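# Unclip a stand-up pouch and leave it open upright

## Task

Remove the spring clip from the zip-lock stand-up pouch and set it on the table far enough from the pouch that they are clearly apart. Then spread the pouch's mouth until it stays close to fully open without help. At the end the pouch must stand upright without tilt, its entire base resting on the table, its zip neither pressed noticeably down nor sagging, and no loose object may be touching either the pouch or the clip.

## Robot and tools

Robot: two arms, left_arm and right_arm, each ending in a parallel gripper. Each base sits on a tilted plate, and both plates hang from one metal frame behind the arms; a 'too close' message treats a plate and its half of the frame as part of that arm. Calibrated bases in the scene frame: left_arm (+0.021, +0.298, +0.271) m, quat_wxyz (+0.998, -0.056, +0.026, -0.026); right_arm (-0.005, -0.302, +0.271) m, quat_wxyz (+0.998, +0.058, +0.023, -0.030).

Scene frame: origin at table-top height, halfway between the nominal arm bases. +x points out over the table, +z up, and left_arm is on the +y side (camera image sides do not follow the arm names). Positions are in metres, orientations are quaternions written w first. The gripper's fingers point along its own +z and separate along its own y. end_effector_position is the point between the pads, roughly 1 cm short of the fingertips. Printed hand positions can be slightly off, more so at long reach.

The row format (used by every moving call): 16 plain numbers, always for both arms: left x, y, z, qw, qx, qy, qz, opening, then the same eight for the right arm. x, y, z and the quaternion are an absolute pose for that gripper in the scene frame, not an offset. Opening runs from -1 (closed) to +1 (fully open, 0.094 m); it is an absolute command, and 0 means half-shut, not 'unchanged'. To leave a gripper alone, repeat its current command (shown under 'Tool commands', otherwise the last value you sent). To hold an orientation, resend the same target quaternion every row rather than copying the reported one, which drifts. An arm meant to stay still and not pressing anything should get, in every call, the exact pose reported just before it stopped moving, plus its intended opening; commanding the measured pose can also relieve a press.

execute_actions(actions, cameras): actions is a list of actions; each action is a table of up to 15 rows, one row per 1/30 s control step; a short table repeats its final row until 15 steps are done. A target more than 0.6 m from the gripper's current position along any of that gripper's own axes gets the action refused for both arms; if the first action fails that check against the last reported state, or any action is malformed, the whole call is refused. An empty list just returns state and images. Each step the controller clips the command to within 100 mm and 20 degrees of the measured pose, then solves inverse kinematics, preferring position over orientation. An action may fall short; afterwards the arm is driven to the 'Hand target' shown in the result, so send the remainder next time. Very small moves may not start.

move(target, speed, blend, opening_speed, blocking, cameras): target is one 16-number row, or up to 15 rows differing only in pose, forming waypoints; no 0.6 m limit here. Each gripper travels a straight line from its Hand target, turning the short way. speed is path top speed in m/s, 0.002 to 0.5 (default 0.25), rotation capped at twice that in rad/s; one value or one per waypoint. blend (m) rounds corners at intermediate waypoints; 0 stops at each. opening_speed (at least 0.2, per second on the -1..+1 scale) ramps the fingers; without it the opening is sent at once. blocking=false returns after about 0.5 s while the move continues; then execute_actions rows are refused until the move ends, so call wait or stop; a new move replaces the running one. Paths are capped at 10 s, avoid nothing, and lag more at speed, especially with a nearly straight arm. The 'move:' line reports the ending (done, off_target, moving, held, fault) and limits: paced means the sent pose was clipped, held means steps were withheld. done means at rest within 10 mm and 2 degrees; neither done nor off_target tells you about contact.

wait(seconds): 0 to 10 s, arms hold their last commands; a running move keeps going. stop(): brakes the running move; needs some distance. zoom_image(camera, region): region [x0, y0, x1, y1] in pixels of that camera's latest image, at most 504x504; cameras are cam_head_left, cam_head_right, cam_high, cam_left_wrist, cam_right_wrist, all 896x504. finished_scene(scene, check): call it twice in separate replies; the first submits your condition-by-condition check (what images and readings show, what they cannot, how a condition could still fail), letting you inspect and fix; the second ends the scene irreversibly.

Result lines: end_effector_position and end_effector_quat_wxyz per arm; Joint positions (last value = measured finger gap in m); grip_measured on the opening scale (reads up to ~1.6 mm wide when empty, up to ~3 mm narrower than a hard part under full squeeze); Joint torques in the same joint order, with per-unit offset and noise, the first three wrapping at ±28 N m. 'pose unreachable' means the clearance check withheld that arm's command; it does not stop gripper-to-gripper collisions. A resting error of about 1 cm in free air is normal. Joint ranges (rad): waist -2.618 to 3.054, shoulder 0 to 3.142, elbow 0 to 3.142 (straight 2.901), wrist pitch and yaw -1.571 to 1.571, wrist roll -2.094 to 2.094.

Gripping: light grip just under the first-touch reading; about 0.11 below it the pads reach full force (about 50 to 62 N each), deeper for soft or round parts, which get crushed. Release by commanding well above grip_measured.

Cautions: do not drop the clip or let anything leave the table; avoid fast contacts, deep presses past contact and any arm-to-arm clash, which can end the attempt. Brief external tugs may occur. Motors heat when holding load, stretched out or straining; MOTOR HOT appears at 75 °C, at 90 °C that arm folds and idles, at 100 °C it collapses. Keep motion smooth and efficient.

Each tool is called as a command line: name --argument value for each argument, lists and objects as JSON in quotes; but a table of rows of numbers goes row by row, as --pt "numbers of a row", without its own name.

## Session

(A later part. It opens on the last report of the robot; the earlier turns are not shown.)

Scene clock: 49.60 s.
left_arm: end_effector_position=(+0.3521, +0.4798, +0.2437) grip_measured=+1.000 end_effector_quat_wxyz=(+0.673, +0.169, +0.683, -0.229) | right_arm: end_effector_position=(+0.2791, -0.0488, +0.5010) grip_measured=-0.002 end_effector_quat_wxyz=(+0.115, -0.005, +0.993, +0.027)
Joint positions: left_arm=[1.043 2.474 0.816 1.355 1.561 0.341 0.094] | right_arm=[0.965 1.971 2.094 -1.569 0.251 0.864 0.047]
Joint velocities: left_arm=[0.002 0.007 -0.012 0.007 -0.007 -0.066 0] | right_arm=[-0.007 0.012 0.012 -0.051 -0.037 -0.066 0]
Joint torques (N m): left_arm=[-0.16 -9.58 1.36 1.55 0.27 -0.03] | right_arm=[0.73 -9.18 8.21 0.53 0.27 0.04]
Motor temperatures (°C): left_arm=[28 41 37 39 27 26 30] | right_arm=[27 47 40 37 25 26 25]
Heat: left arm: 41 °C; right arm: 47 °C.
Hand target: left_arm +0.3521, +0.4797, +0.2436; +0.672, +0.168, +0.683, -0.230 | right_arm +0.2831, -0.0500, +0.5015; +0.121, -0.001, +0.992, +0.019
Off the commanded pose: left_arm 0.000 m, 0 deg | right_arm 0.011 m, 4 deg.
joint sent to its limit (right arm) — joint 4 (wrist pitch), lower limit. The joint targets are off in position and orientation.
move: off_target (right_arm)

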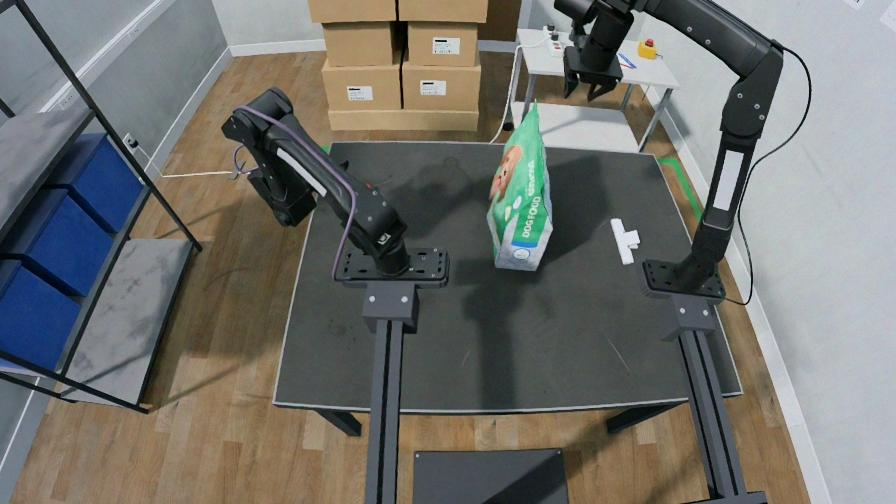

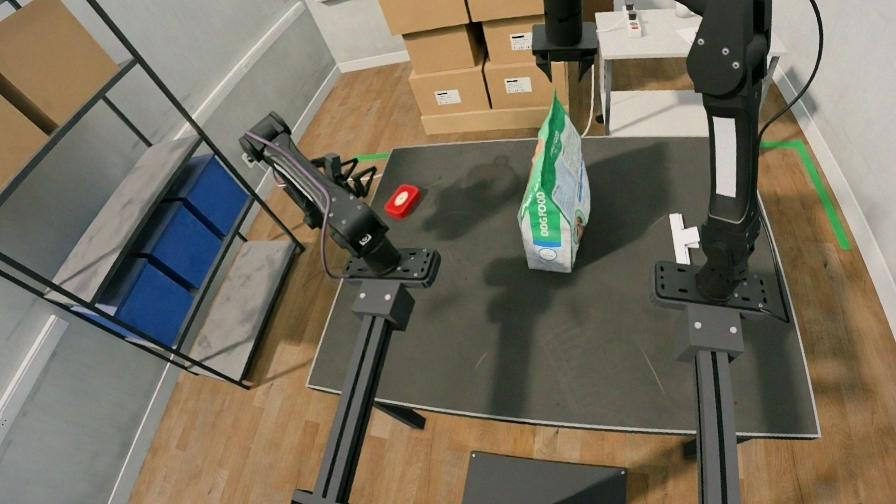

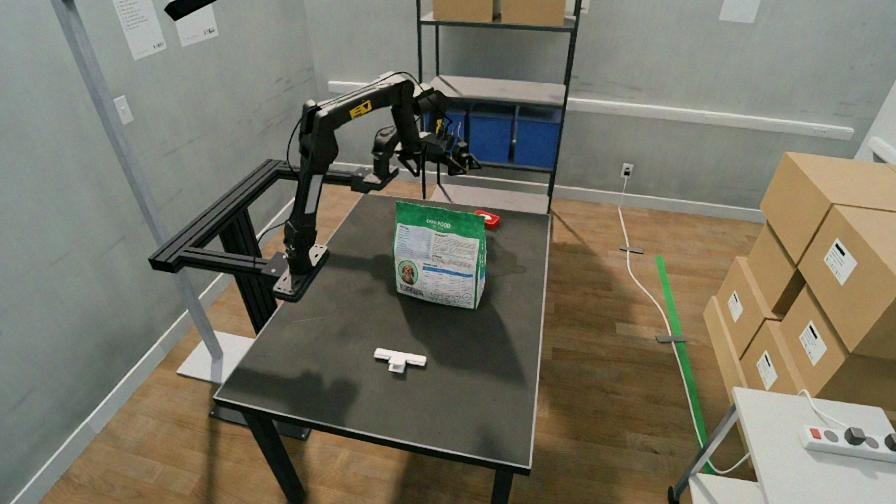

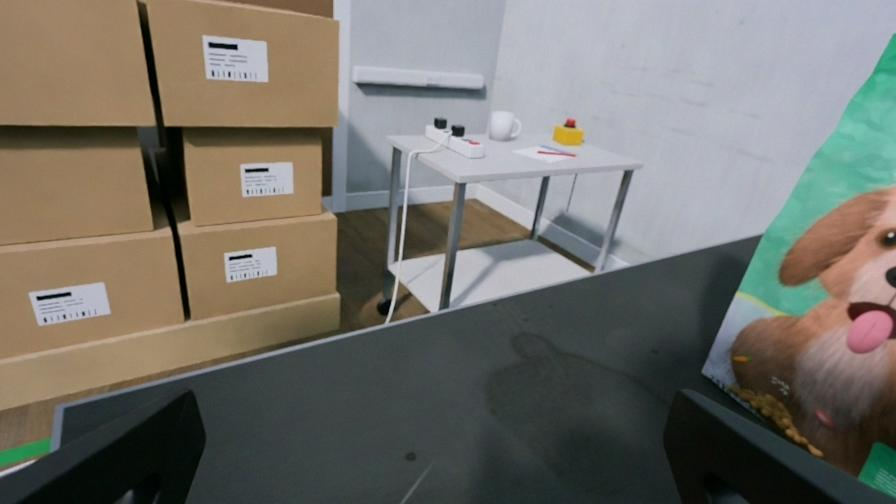

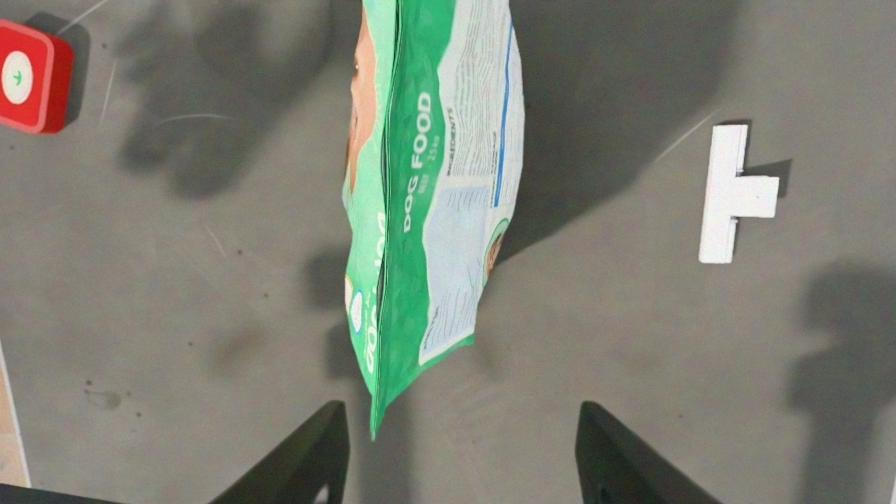

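move --target '[0.3521,0.4797,0.2436,0.673,0.168,0.683,-0.230,1,0.29,-0.01,0.43,0.05,0,0.999,0,0]' --speed 0.15 --cameras '["cam_right_wrist"]'

zoom_image --camera "cam_right_wrist" --region '[340, 60, 540, 360]'

Scene clock: 51.00 s.
left_arm: end_effector_position=(+0.3521, +0.4798, +0.2437) grip_measured=+1.000 end_effector_quat_wxyz=(+0.673, +0.169, +0.683, -0.229) | right_arm: end_effector_position=(+0.2854, -0.0132, +0.4286) grip_measured=-0.002 end_effector_quat_wxyz=(+0.048, -0.007, +0.999, -0.008)
Joint positions: left_arm=[1.043 2.474 0.816 1.355 1.561 0.341 0.094] | right_arm=[0.961 2.184 2.126 -1.529 0.19 0.884 0.047]
Joint velocities: left_arm=[0.007 0.012 -0.022 -0.022 -0.022 -0.022 0] | right_arm=[0.017 -0.007 -0.012 -0.037 0.051 -0.037 0]
Joint torques (N m): left_arm=[-0.17 -9.57 1.36 1.55 0.28 -0.02] | right_arm=[0.62 -11.74 8.29 0.35 -0.02 0.07]
Motor temperatures (°C): left_arm=[28 41 37 39 27 26 30] | right_arm=[27 47 40 37 25 26 25]
Heat: left arm: 41 °C; right arm: 47 °C.
Hand target: left_arm +0.3521, +0.4797, +0.2436; +0.672, +0.168, +0.683, -0.230 | right_arm +0.2895, -0.0098, +0.4299; +0.050, +0.000, +0.999, +0.000
Off the commanded pose: left_arm 0.000 m, 0 deg | right_arm 0.006 m, 1 deg.
move: done
Images, in order (width x height): cam_right_wrist 896x504.

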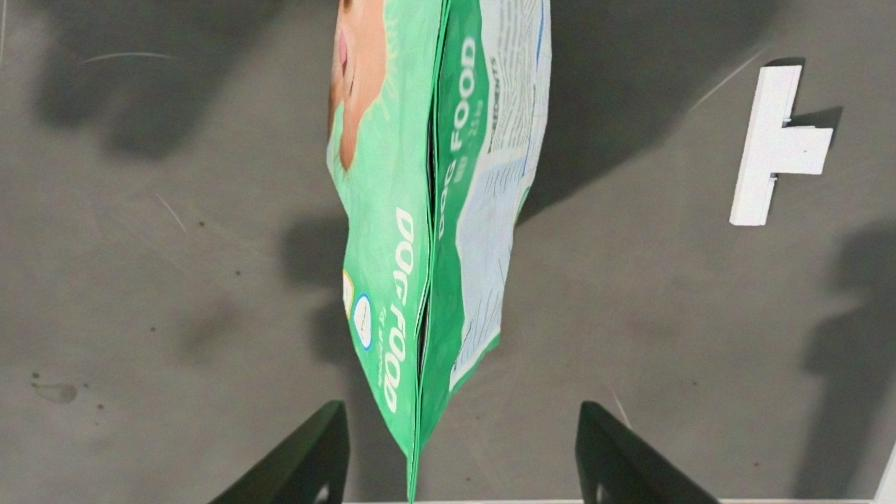

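Scaled by 1.680 from the camera's 896x504 image, which has a finer 1280x720 frame.

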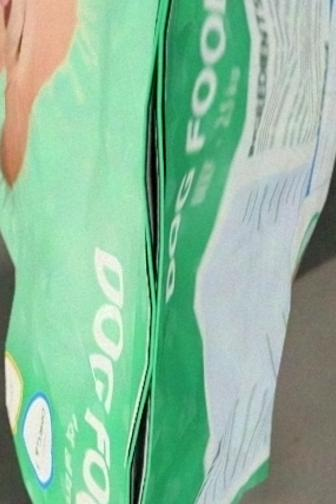

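move --target '[0.3521,0.4797,0.2436,0.673,0.168,0.683,-0.230,1,0.33,-0.0105,0.395,0,0.035,0.9994,0,-1]' --speed 0.08 --cameras '["cam_right_wrist","cam_high","cam_head_left","cam_head_right"]'

zoom_image --camera "cam_right_wrist" --region '[340, 200, 540, 504]'

zoom_image --camera "cam_head_left" --region '[480, 40, 640, 160]'

zoom_image --camera "cam_head_right" --region '[490, 40, 620, 150]'

zoom_image --camera "cam_high" --region '[380, 150, 510, 260]'

Scene clock: 55.00 s.
left_arm: end_effector_position=(+0.3521, +0.4798, +0.2437) grip_measured=+1.000 end_effector_quat_wxyz=(+0.673, +0.169, +0.683, -0.229) | right_arm: end_effector_position=(+0.3298, -0.0121, +0.3982) grip_measured=-0.994 end_effector_quat_wxyz=(+0.009, +0.038, +0.999, +0.004)
Joint positions: left_arm=[1.043 2.474 0.816 1.355 1.561 0.341 0.094] | right_arm=[0.85 2.37 2.334 -1.569 0.12 0.867 0]
Joint velocities: left_arm=[0.017 -0.012 0.007 -0.022 0.007 -0.022 0] | right_arm=[-0.002 -0.007 0.002 -0.022 -0.007 -0.022 -0.001]
Joint torques (N m): left_arm=[-0.17 -9.59 1.39 1.56 0.27 -0.02] | right_arm=[1.16 -12.44 8.27 0.11 -0.09 -0.03]
Motor temperatures (°C): left_arm=[28 41 37 39 27 26 30] | right_arm=[27 47 40 36 25 26 25]
Heat: left arm: 41 °C; right arm: 47 °C.
Hand target: left_arm +0.3521, +0.4797, +0.2436; +0.672, +0.168, +0.683, -0.230 | right_arm +0.3295, -0.0100, +0.3946; +0.002, +0.035, +0.999, +0.003
Off the commanded pose: left_arm 0.000 m, 0 deg | right_arm 0.004 m, 1 deg.
joint sent to its limit (right arm) — joint 4 (wrist pitch), lower limit. The joint targets still meet the commanded pose.
move: done
Images, in order (width x height): cam_head_left 896x504, cam_head_right 896x504, cam_high 896x504, cam_right_wrist 896x504.

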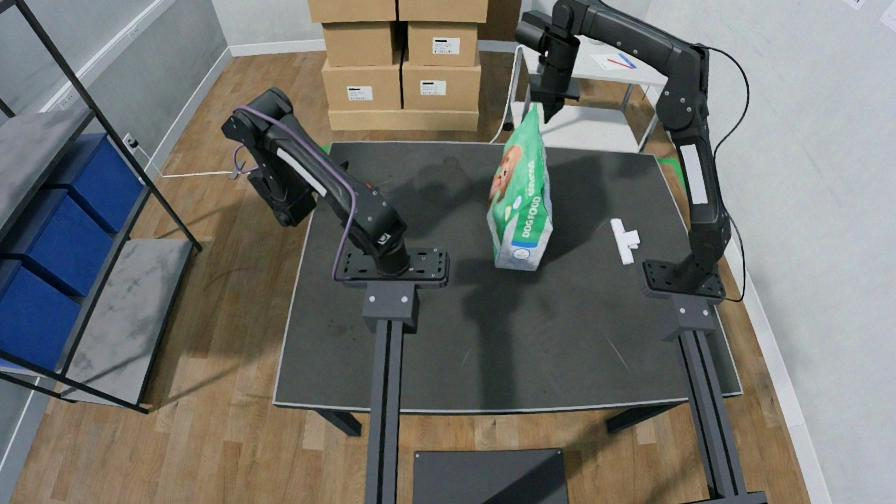

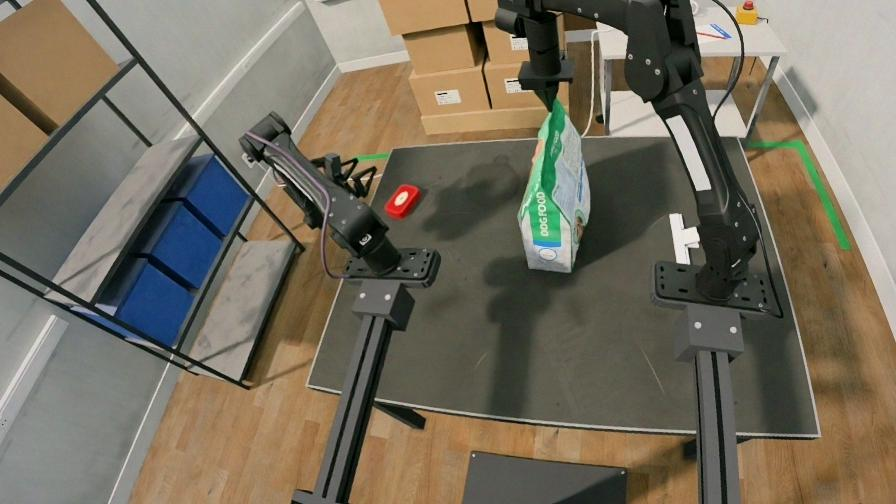

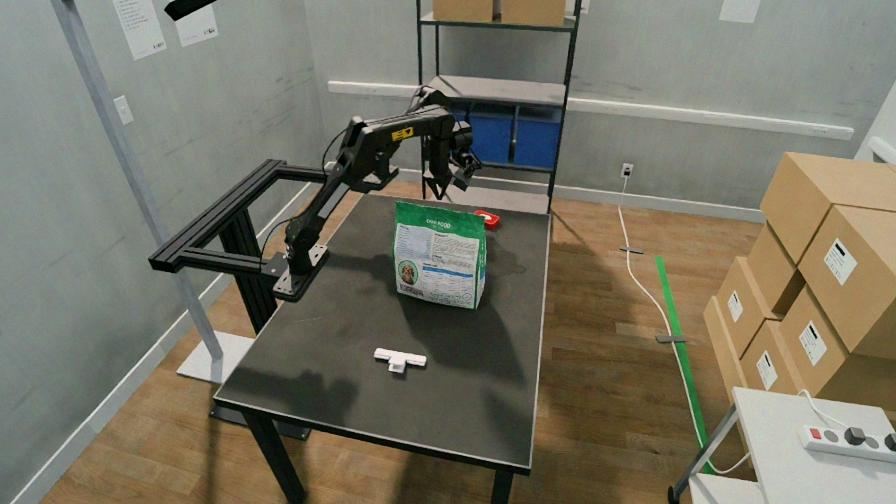

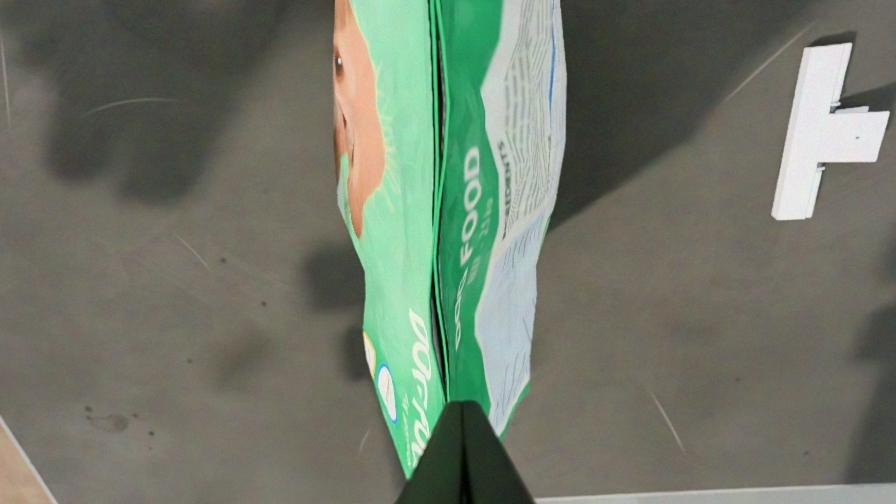

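Scaled by 1.658 from the camera's 896x504 image, which has a finer 1280x720 frame.

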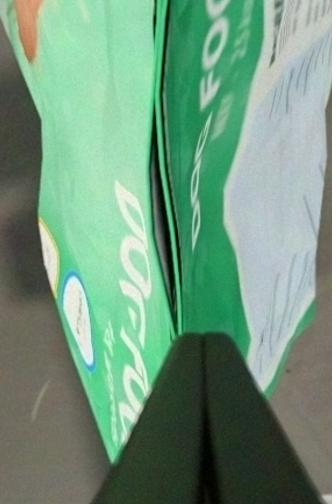

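Scaled by 3.150 from the camera's 896x504 image, which has a finer 1280x720 frame.

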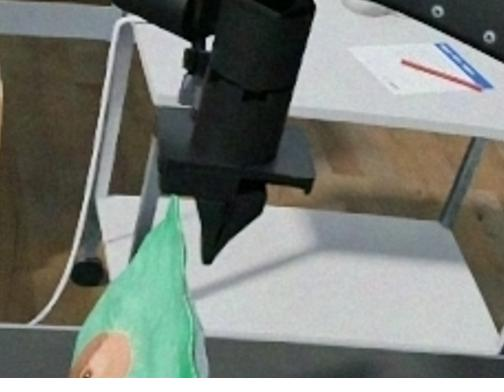

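Scaled by 3.877 from the camera's 896x504 image, which has a finer 1280x720 frame.

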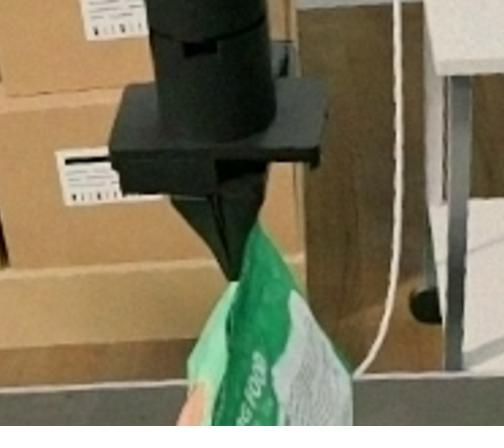

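Scaled by 3.877 from the camera's 896x504 image, which has a finer 1280x720 frame.

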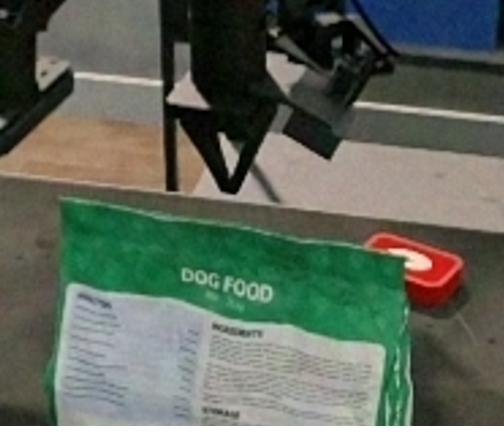

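move --target '[0.3521,0.4797,0.2436,0.673,0.168,0.683,-0.230,1,0.33,-0.024,0.395,0,0.035,0.9994,0,-0.36]' --speed 0.05 --cameras '["cam_right_wrist","cam_head_left","cam_head_right"]'

zoom_image --camera "cam_right_wrist" --region '[340, 250, 540, 504]'

zoom_image --camera "cam_head_right" --region '[490, 40, 620, 150]'

Scene clock: 57.47 s.
left_arm: end_effector_position=(+0.3521, +0.4798, +0.2437) grip_measured=+1.000 end_effector_quat_wxyz=(+0.673, +0.169, +0.683, -0.229) | right_arm: end_effector_position=(+0.3290, -0.0232, +0.3856) grip_measured=-0.362 end_effector_quat_wxyz=(-0.008, +0.035, +0.999, -0.012)
Joint positions: left_arm=[1.043 2.474 0.816 1.355 1.561 0.341 0.094] | right_arm=[0.829 2.37 2.286 -1.565 0.119 0.845 0.03]
Joint velocities: left_arm=[-0.007 0.007 0.002 -0.007 -0.037 0.037 0] | right_arm=[-0.012 -0.002 0.002 0.007 -0.022 -0.081 0]
Joint torques (N m): left_arm=[-0.17 -9.59 1.35 1.55 0.26 -0.03] | right_arm=[0.98 -16.65 5.48 0.24 -0.06 -0.03]
Motor temperatures (°C): left_arm=[28 41 37 39 27 26 30] | right_arm=[27 47 40 36 25 26 25]
Heat: left arm: 41 °C; right arm: 47 °C.
Hand target: left_arm +0.3521, +0.4797, +0.2436; +0.672, +0.168, +0.683, -0.230 | right_arm +0.3302, -0.0240, +0.3950; +0.000, +0.035, +0.999, +0.000
Off the commanded pose: left_arm 0.000 m, 0 deg | right_arm 0.009 m, 2 deg.
move: done
Images, in order (width x height): cam_head_left 896x504, cam_head_right 896x504, cam_right_wrist 896x504.

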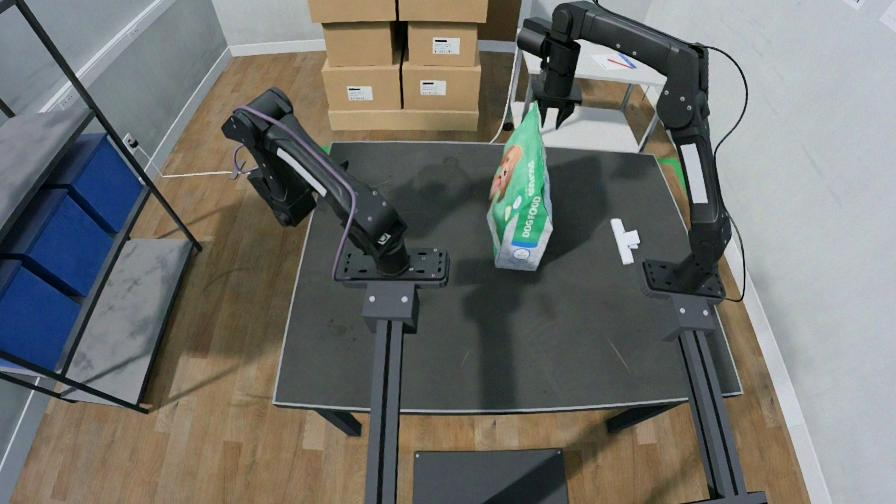

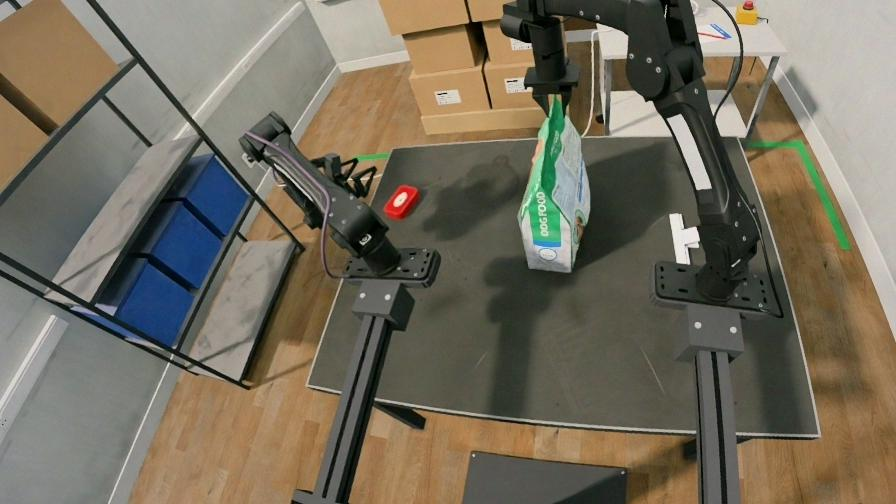

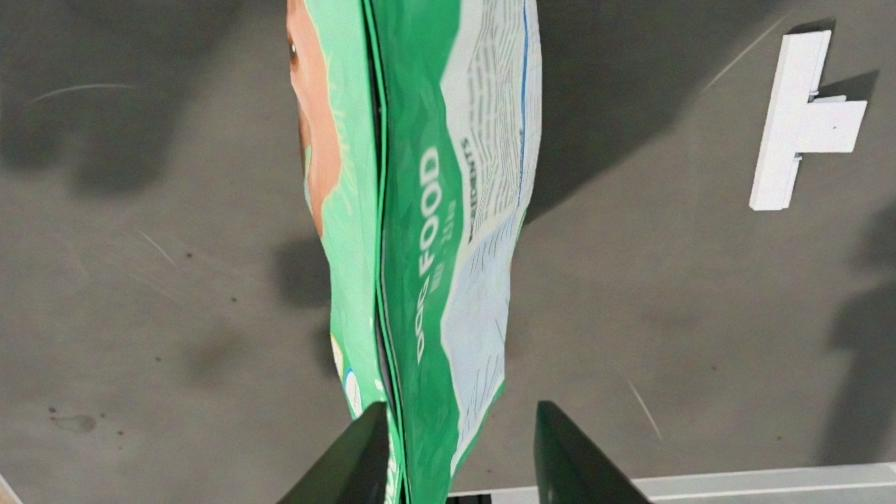

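Scaled by 1.984 from the camera's 896x504 image, which has a finer 1280x720 frame.

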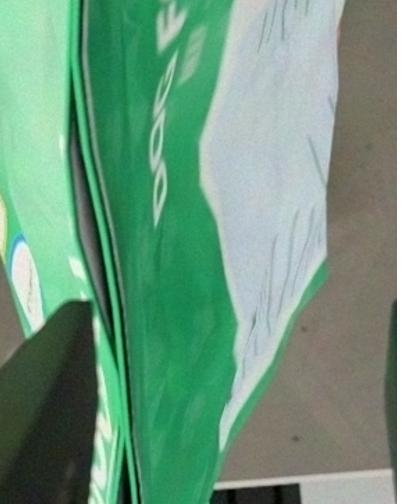

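Scaled by 3.877 from the camera's 896x504 image, which has a finer 1280x720 frame.

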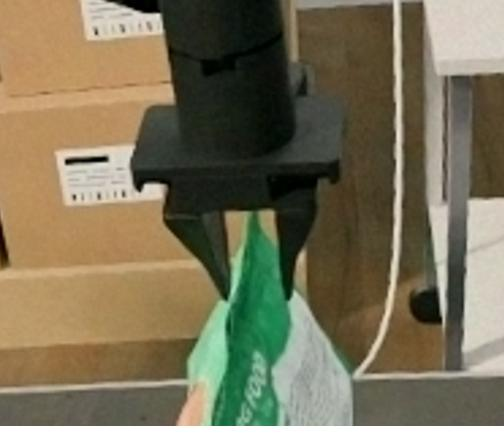

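zoom_image --camera "cam_right_wrist" --region '[340, 350, 440, 450]'

execute_actions --actions '[]' --cameras '["cam_high"]'

zoom_image --camera "cam_high" --region '[390, 150, 490, 230]'

Scaled by 5.040 from the camera's 896x504 image, which has a finer 1280x720 frame.

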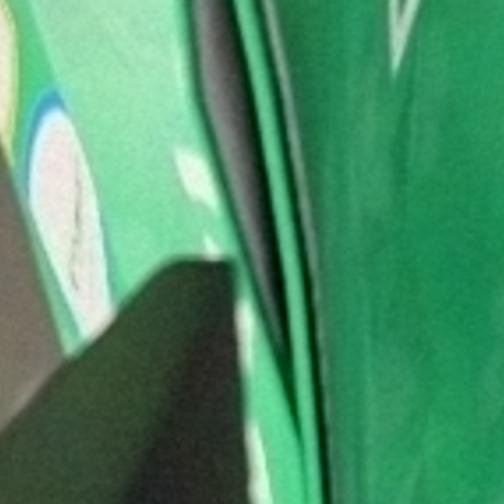

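Scene clock: 57.77 s.
left_arm: end_effector_position=(+0.3521, +0.4798, +0.2437) grip_measured=+1.000 end_effector_quat_wxyz=(+0.673, +0.169, +0.683, -0.229) | right_arm: end_effector_position=(+0.3291, -0.0231, +0.3856) grip_measured=-0.362 end_effector_quat_wxyz=(-0.008, +0.035, +0.999, -0.012)
Joint positions: left_arm=[1.043 2.474 0.816 1.355 1.561 0.341 0.094] | right_arm=[0.829 2.37 2.286 -1.565 0.119 0.845 0.03]
Joint velocities: left_arm=[-0.012 0.002 -0.007 -0.066 -0.022 -0.007 0] | right_arm=[-0.002 -0.017 0.002 -0.022 0.037 0.022 0.001]
Joint torques (N m): left_arm=[-0.16 -9.58 1.39 1.56 0.26 -0.03] | right_arm=[0.96 -16.64 5.49 0.23 -0.06 -0.03]
Motor temperatures (°C): left_arm=[27 41 37 39 27 26 30] | right_arm=[27 47 40 36 25 26 25]
Heat: left arm: 41 °C; right arm: 47 °C.
Hand target: left_arm +0.3521, +0.4797, +0.2436; +0.672, +0.168, +0.683, -0.230 | right_arm +0.3302, -0.0240, +0.3950; +0.000, +0.035, +0.999, +0.000
Tool commands: left_gripper/opening=+1.0 right_gripper/opening=-0.36
Off the commanded pose: left_arm 0.000 m, 0 deg | right_arm 0.009 m, 2 deg.
Images, in order (width x height): cam_high 896x504.

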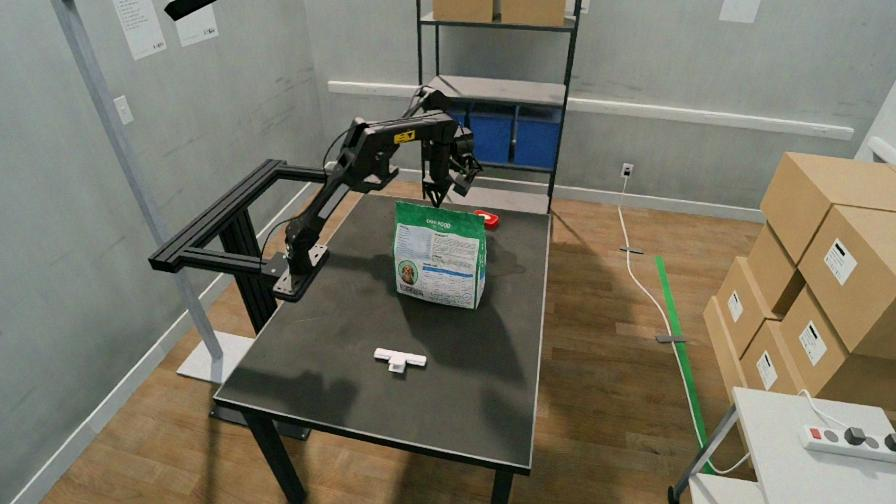

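Scaled by 5.040 from the camera's 896x504 image, which has a finer 1280x720 frame.

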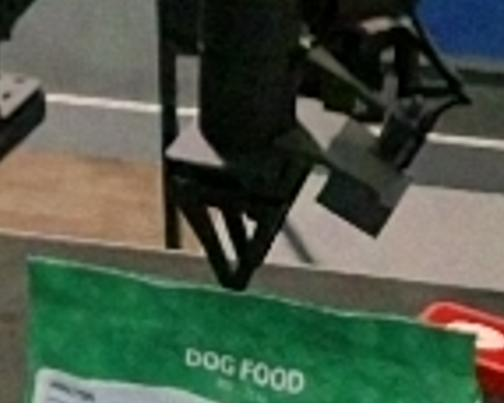

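move --target '[0.3521,0.4797,0.2436,0.673,0.168,0.683,-0.230,1,0.33,-0.0235,0.386,0,0.035,0.9994,0,-0.36]' --speed 0.03 --cameras '["cam_right_wrist","cam_high"]'

zoom_image --camera "cam_right_wrist" --region '[330, 310, 450, 430]'

zoom_image --camera "cam_high" --region '[390, 150, 490, 230]'

Scene clock: 59.40 s.
left_arm: end_effector_position=(+0.3521, +0.4798, +0.2437) grip_measured=+1.000 end_effector_quat_wxyz=(+0.673, +0.169, +0.683, -0.229) | right_arm: end_effector_position=(+0.3279, -0.0221, +0.3724) grip_measured=-0.362 end_effector_quat_wxyz=(-0.011, +0.033, +0.999, -0.015)
Joint positions: left_arm=[1.043 2.474 0.816 1.355 1.561 0.341 0.094] | right_arm=[0.829 2.37 2.232 -1.521 0.119 0.844 0.03]
Joint velocities: left_arm=[-0.022 -0.007 -0.002 -0.051 0.081 -0.007 0] | right_arm=[-0.002 0.007 0.012 -0.037 -0.007 0.037 0.001]
Joint torques (N m): left_arm=[-0.17 -9.58 1.4 1.55 0.26 -0.03] | right_arm=[0.91 -17.63 5.52 0.2 -0.06 -0.02]
Motor temperatures (°C): left_arm=[27 41 36 39 26 26 30] | right_arm=[27 48 40 36 25 26 25]
Heat: left arm: 41 °C; right arm: 48 °C.
Hand target: left_arm +0.3521, +0.4797, +0.2436; +0.672, +0.168, +0.683, -0.230 | right_arm +0.3300, -0.0235, +0.3859; +0.000, +0.035, +0.999, +0.000
Off the commanded pose: left_arm 0.000 m, 0 deg | right_arm 0.014 m, 2 deg.
move: off_target (right_arm)
Images, in order (width x height): cam_high 896x504, cam_right_wrist 896x504.

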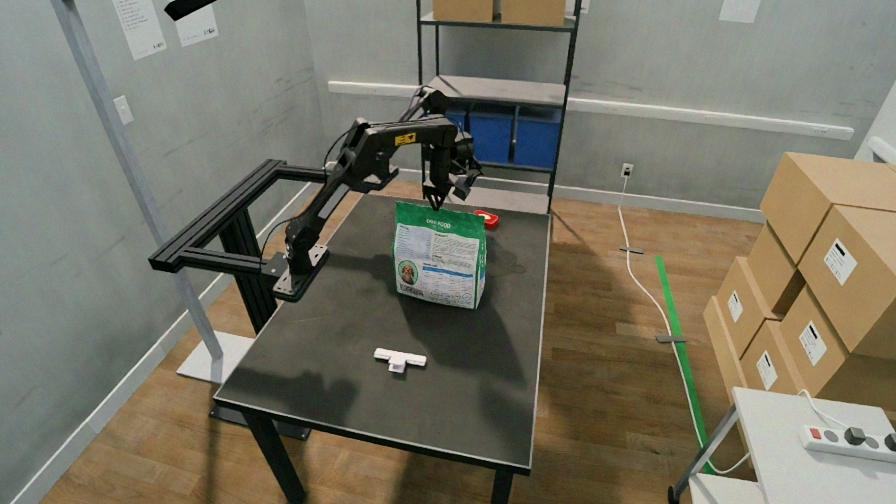

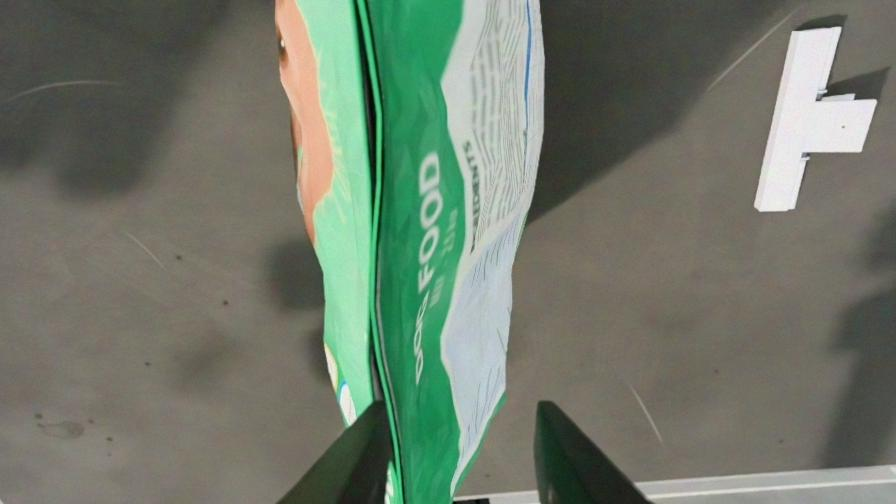

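Scaled by 4.200 from the camera's 896x504 image, which has a finer 1280x720 frame.

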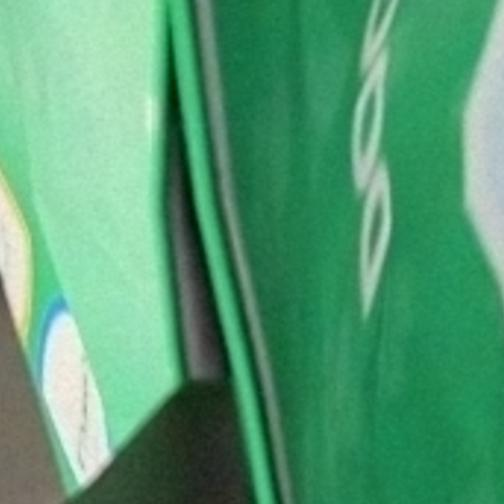

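Scaled by 5.040 from the camera's 896x504 image, which has a finer 1280x720 frame.

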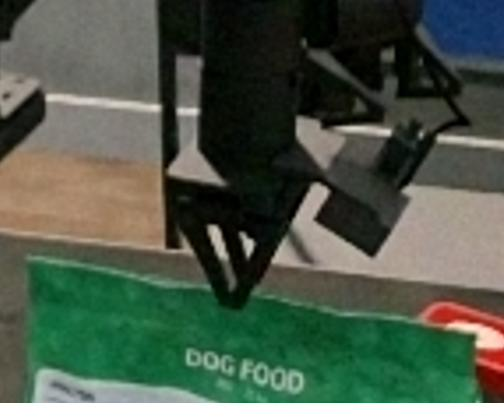

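move --target '[0.3521,0.4797,0.2436,0.673,0.168,0.683,-0.230,1,0.33,-0.0245,0.375,0,0.035,0.9994,0,-0.36]' --speed 0.03 --cameras '["cam_right_wrist","cam_high"]'

zoom_image --camera "cam_right_wrist" --region '[330, 310, 450, 430]'

zoom_image --camera "cam_high" --region '[390, 150, 490, 230]'

Scene clock: 60.90 s.
left_arm: end_effector_position=(+0.3521, +0.4798, +0.2437) grip_measured=+1.000 end_effector_quat_wxyz=(+0.673, +0.169, +0.683, -0.229) | right_arm: end_effector_position=(+0.3271, -0.0228, +0.3595) grip_measured=-0.362 end_effector_quat_wxyz=(-0.013, +0.033, +0.999, -0.017)
Joint positions: left_arm=[1.043 2.474 0.816 1.355 1.561 0.341 0.094] | right_arm=[0.826 2.361 2.165 -1.467 0.119 0.84 0.03]
Joint velocities: left_arm=[0.002 -0.012 -0.007 0.007 0.022 0.007 0] | right_arm=[0.002 0.002 0.007 -0.037 0.007 0.066 0]
Joint torques (N m): left_arm=[-0.14 -9.58 1.39 1.55 0.26 -0.02] | right_arm=[0.8 -18.02 5.49 0.19 -0.06 -0.02]
Motor temperatures (°C): left_arm=[27 41 36 38 26 26 30] | right_arm=[27 49 40 36 25 26 25]
Heat: left arm: 41 °C; right arm: 49 °C.
Hand target: left_arm +0.3521, +0.4797, +0.2436; +0.672, +0.168, +0.683, -0.230 | right_arm +0.3299, -0.0245, +0.3748; +0.000, +0.035, +0.999, +0.000
Off the commanded pose: left_arm 0.000 m, 0 deg | right_arm 0.016 m, 2 deg.
move: off_target (right_arm)
Images, in order (width x height): cam_high 896x504, cam_right_wrist 896x504.

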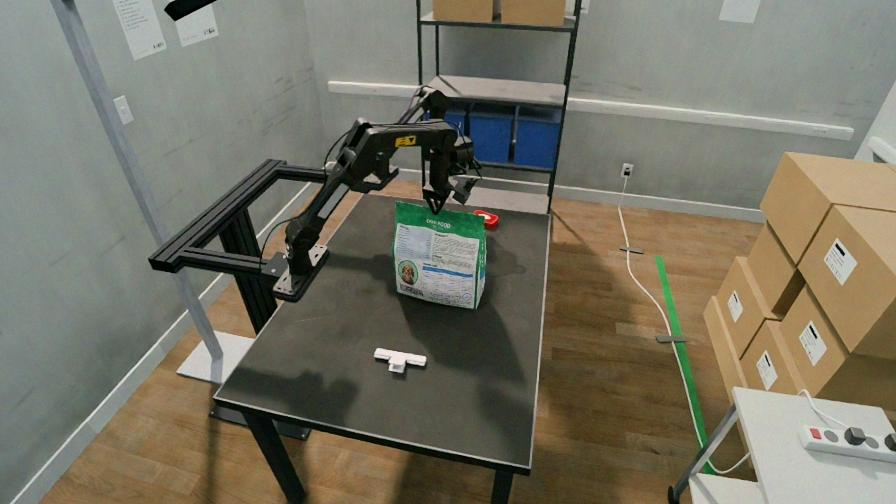

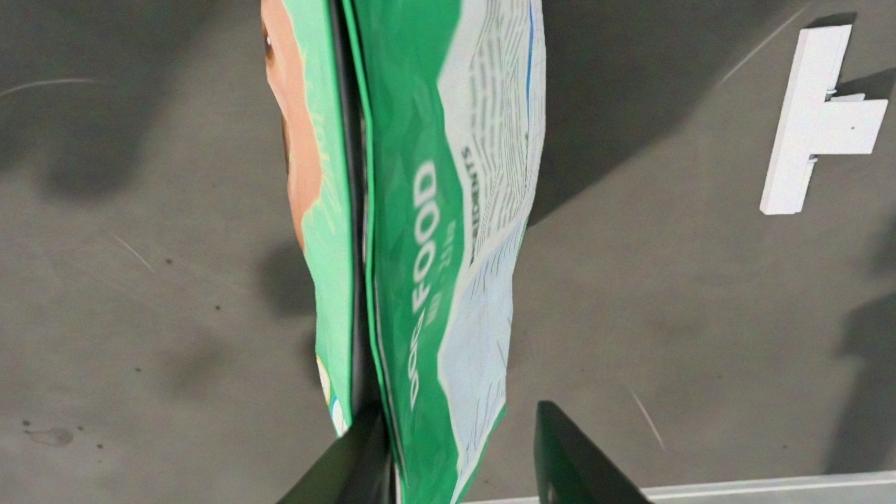

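Scaled by 4.200 from the camera's 896x504 image, which has a finer 1280x720 frame.

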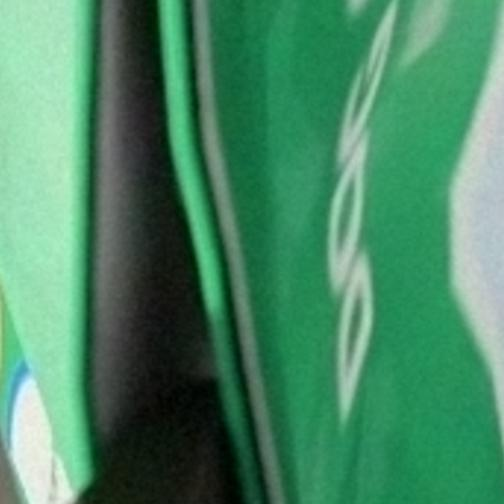

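Scaled by 5.040 from the camera's 896x504 image, which has a finer 1280x720 frame.

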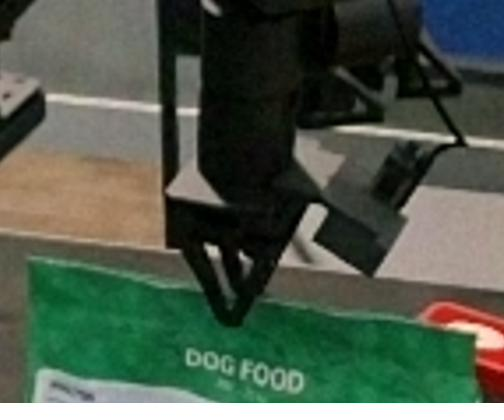

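move --target '[0.3521,0.4797,0.2436,0.673,0.168,0.683,-0.230,1,0.33,-0.025,0.368,0,0.035,0.9994,0,-0.36]' --speed 0.03 --cameras '["cam_right_wrist"]'

move --target '[0.3521,0.4797,0.2436,0.673,0.168,0.683,-0.230,1,0.33,-0.025,0.368,0,0.035,0.9994,0,-1]' --speed 0.03 --opening_speed 0.5 --cameras '["cam_right_wrist","cam_head_left","cam_head_right"]'

zoom_image --camera "cam_head_right" --region '[490, 40, 620, 290]'

Scene clock: 62.23 s.
left_arm: end_effector_position=(+0.3521, +0.4798, +0.2437) grip_measured=+1.000 end_effector_quat_wxyz=(+0.673, +0.169, +0.683, -0.229) | right_arm: end_effector_position=(+0.3268, -0.0235, +0.3521) grip_measured=-0.362 end_effector_quat_wxyz=(-0.013, +0.033, +0.999, -0.017)
Joint positions: left_arm=[1.043 2.474 0.816 1.355 1.561 0.341 0.094] | right_arm=[0.824 2.355 2.126 -1.434 0.119 0.837 0.03]
Joint velocities: left_arm=[-0.007 -0.012 -0.007 -0.037 0.022 0.007 0] | right_arm=[-0.012 -0.002 0.002 -0.037 -0.022 0.037 -0.001]
Joint torques (N m): left_arm=[-0.14 -9.57 1.35 1.55 0.27 -0.03] | right_arm=[0.84 -18.15 5.61 0.2 -0.06 -0.03]
Motor temperatures (°C): left_arm=[27 41 36 38 26 26 30] | right_arm=[27 51 40 36 25 26 25]
Heat: left arm: 41 °C; right arm: 51 °C.
Hand target: left_arm +0.3521, +0.4797, +0.2436; +0.672, +0.168, +0.683, -0.230 | right_arm +0.3299, -0.0250, +0.3680; +0.000, +0.035, +0.999, +0.000
Off the commanded pose: left_arm 0.000 m, 0 deg | right_arm 0.016 m, 2 deg.
move: off_target (right_arm)
Images, in order (width x height): cam_right_wrist 896x504.

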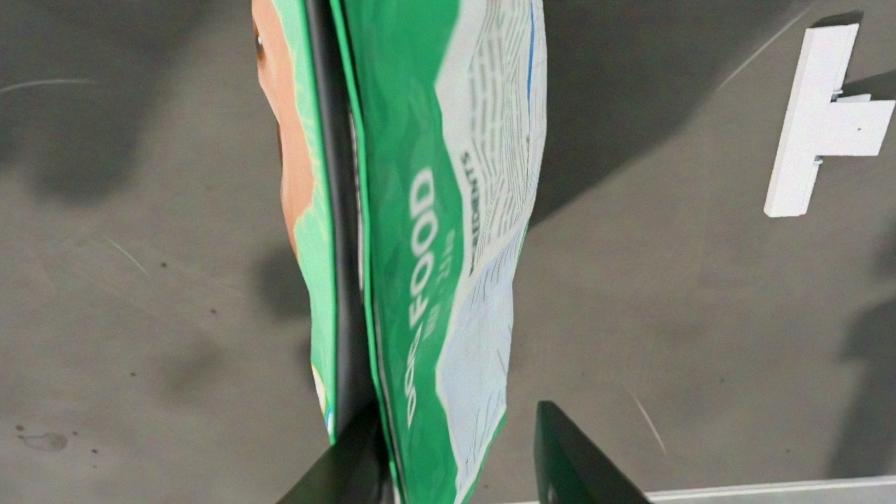

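Scene clock: 63.73 s.
left_arm: end_effector_position=(+0.3521, +0.4798, +0.2437) grip_measured=+1.000 end_effector_quat_wxyz=(+0.673, +0.169, +0.683, -0.229) | right_arm: end_effector_position=(+0.3279, -0.0215, +0.3520) grip_measured=-0.994 end_effector_quat_wxyz=(-0.012, +0.033, +0.999, -0.013)
Joint positions: left_arm=[1.043 2.474 0.816 1.355 1.561 0.341 0.094] | right_arm=[0.824 2.355 2.126 -1.426 0.115 0.837 0]
Joint velocities: left_arm=[0.002 -0.002 -0.012 -0.095 -0.051 0.007 0] | right_arm=[-0.002 0.002 0.012 -0.022 -0.066 -0.022 0]
Joint torques (N m): left_arm=[-0.18 -9.61 1.39 1.55 0.26 -0.03] | right_arm=[0.83 -18.11 5.52 0.14 -0.02 -0.02]
Motor temperatures (°C): left_arm=[27 41 36 38 26 26 30] | right_arm=[27 52 40 36 25 26 25]
Heat: left arm: 41 °C; right arm: 52 °C.
Hand target: left_arm +0.3521, +0.4797, +0.2436; +0.672, +0.168, +0.683, -0.230 | right_arm +0.3299, -0.0249, +0.3677; +0.000, +0.035, +0.999, +0.000
Off the commanded pose: left_arm 0.000 m, 0 deg | right_arm 0.016 m, 2 deg.
move: off_target (right_arm)
Images, in order (width x height): cam_head_left 896x504, cam_head_right 896x504, cam_right_wrist 896x504.

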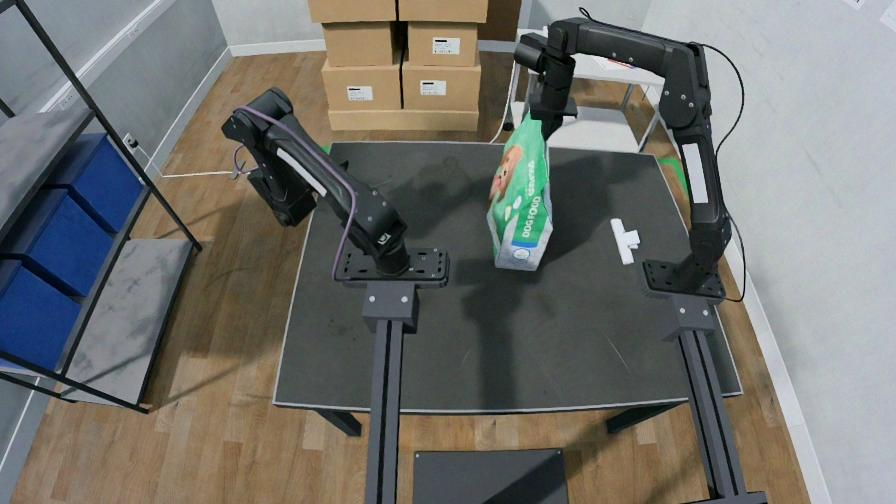

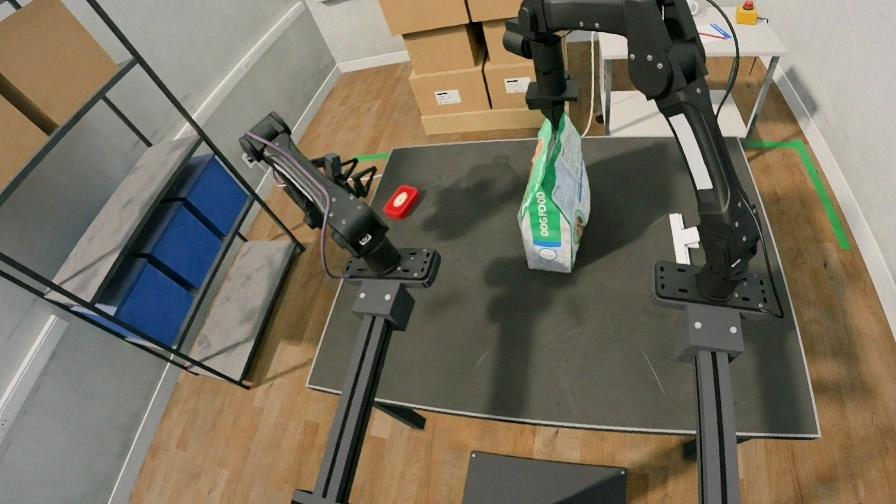

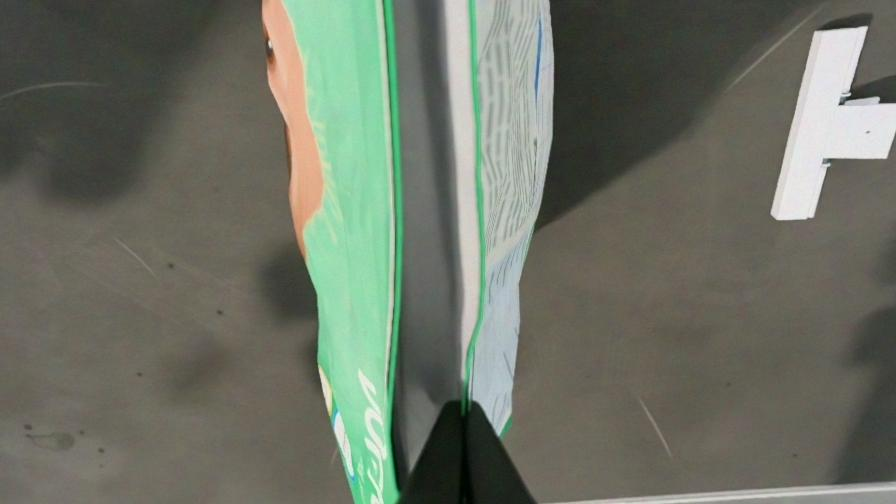

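Scaled by 2.016 from the camera's 896x504 image, which has a finer 1280x720 frame.

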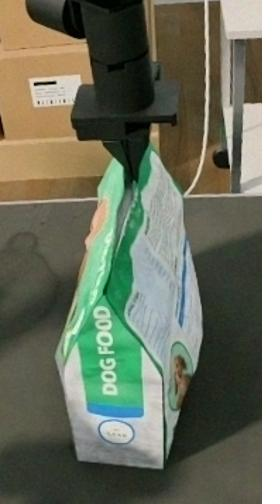

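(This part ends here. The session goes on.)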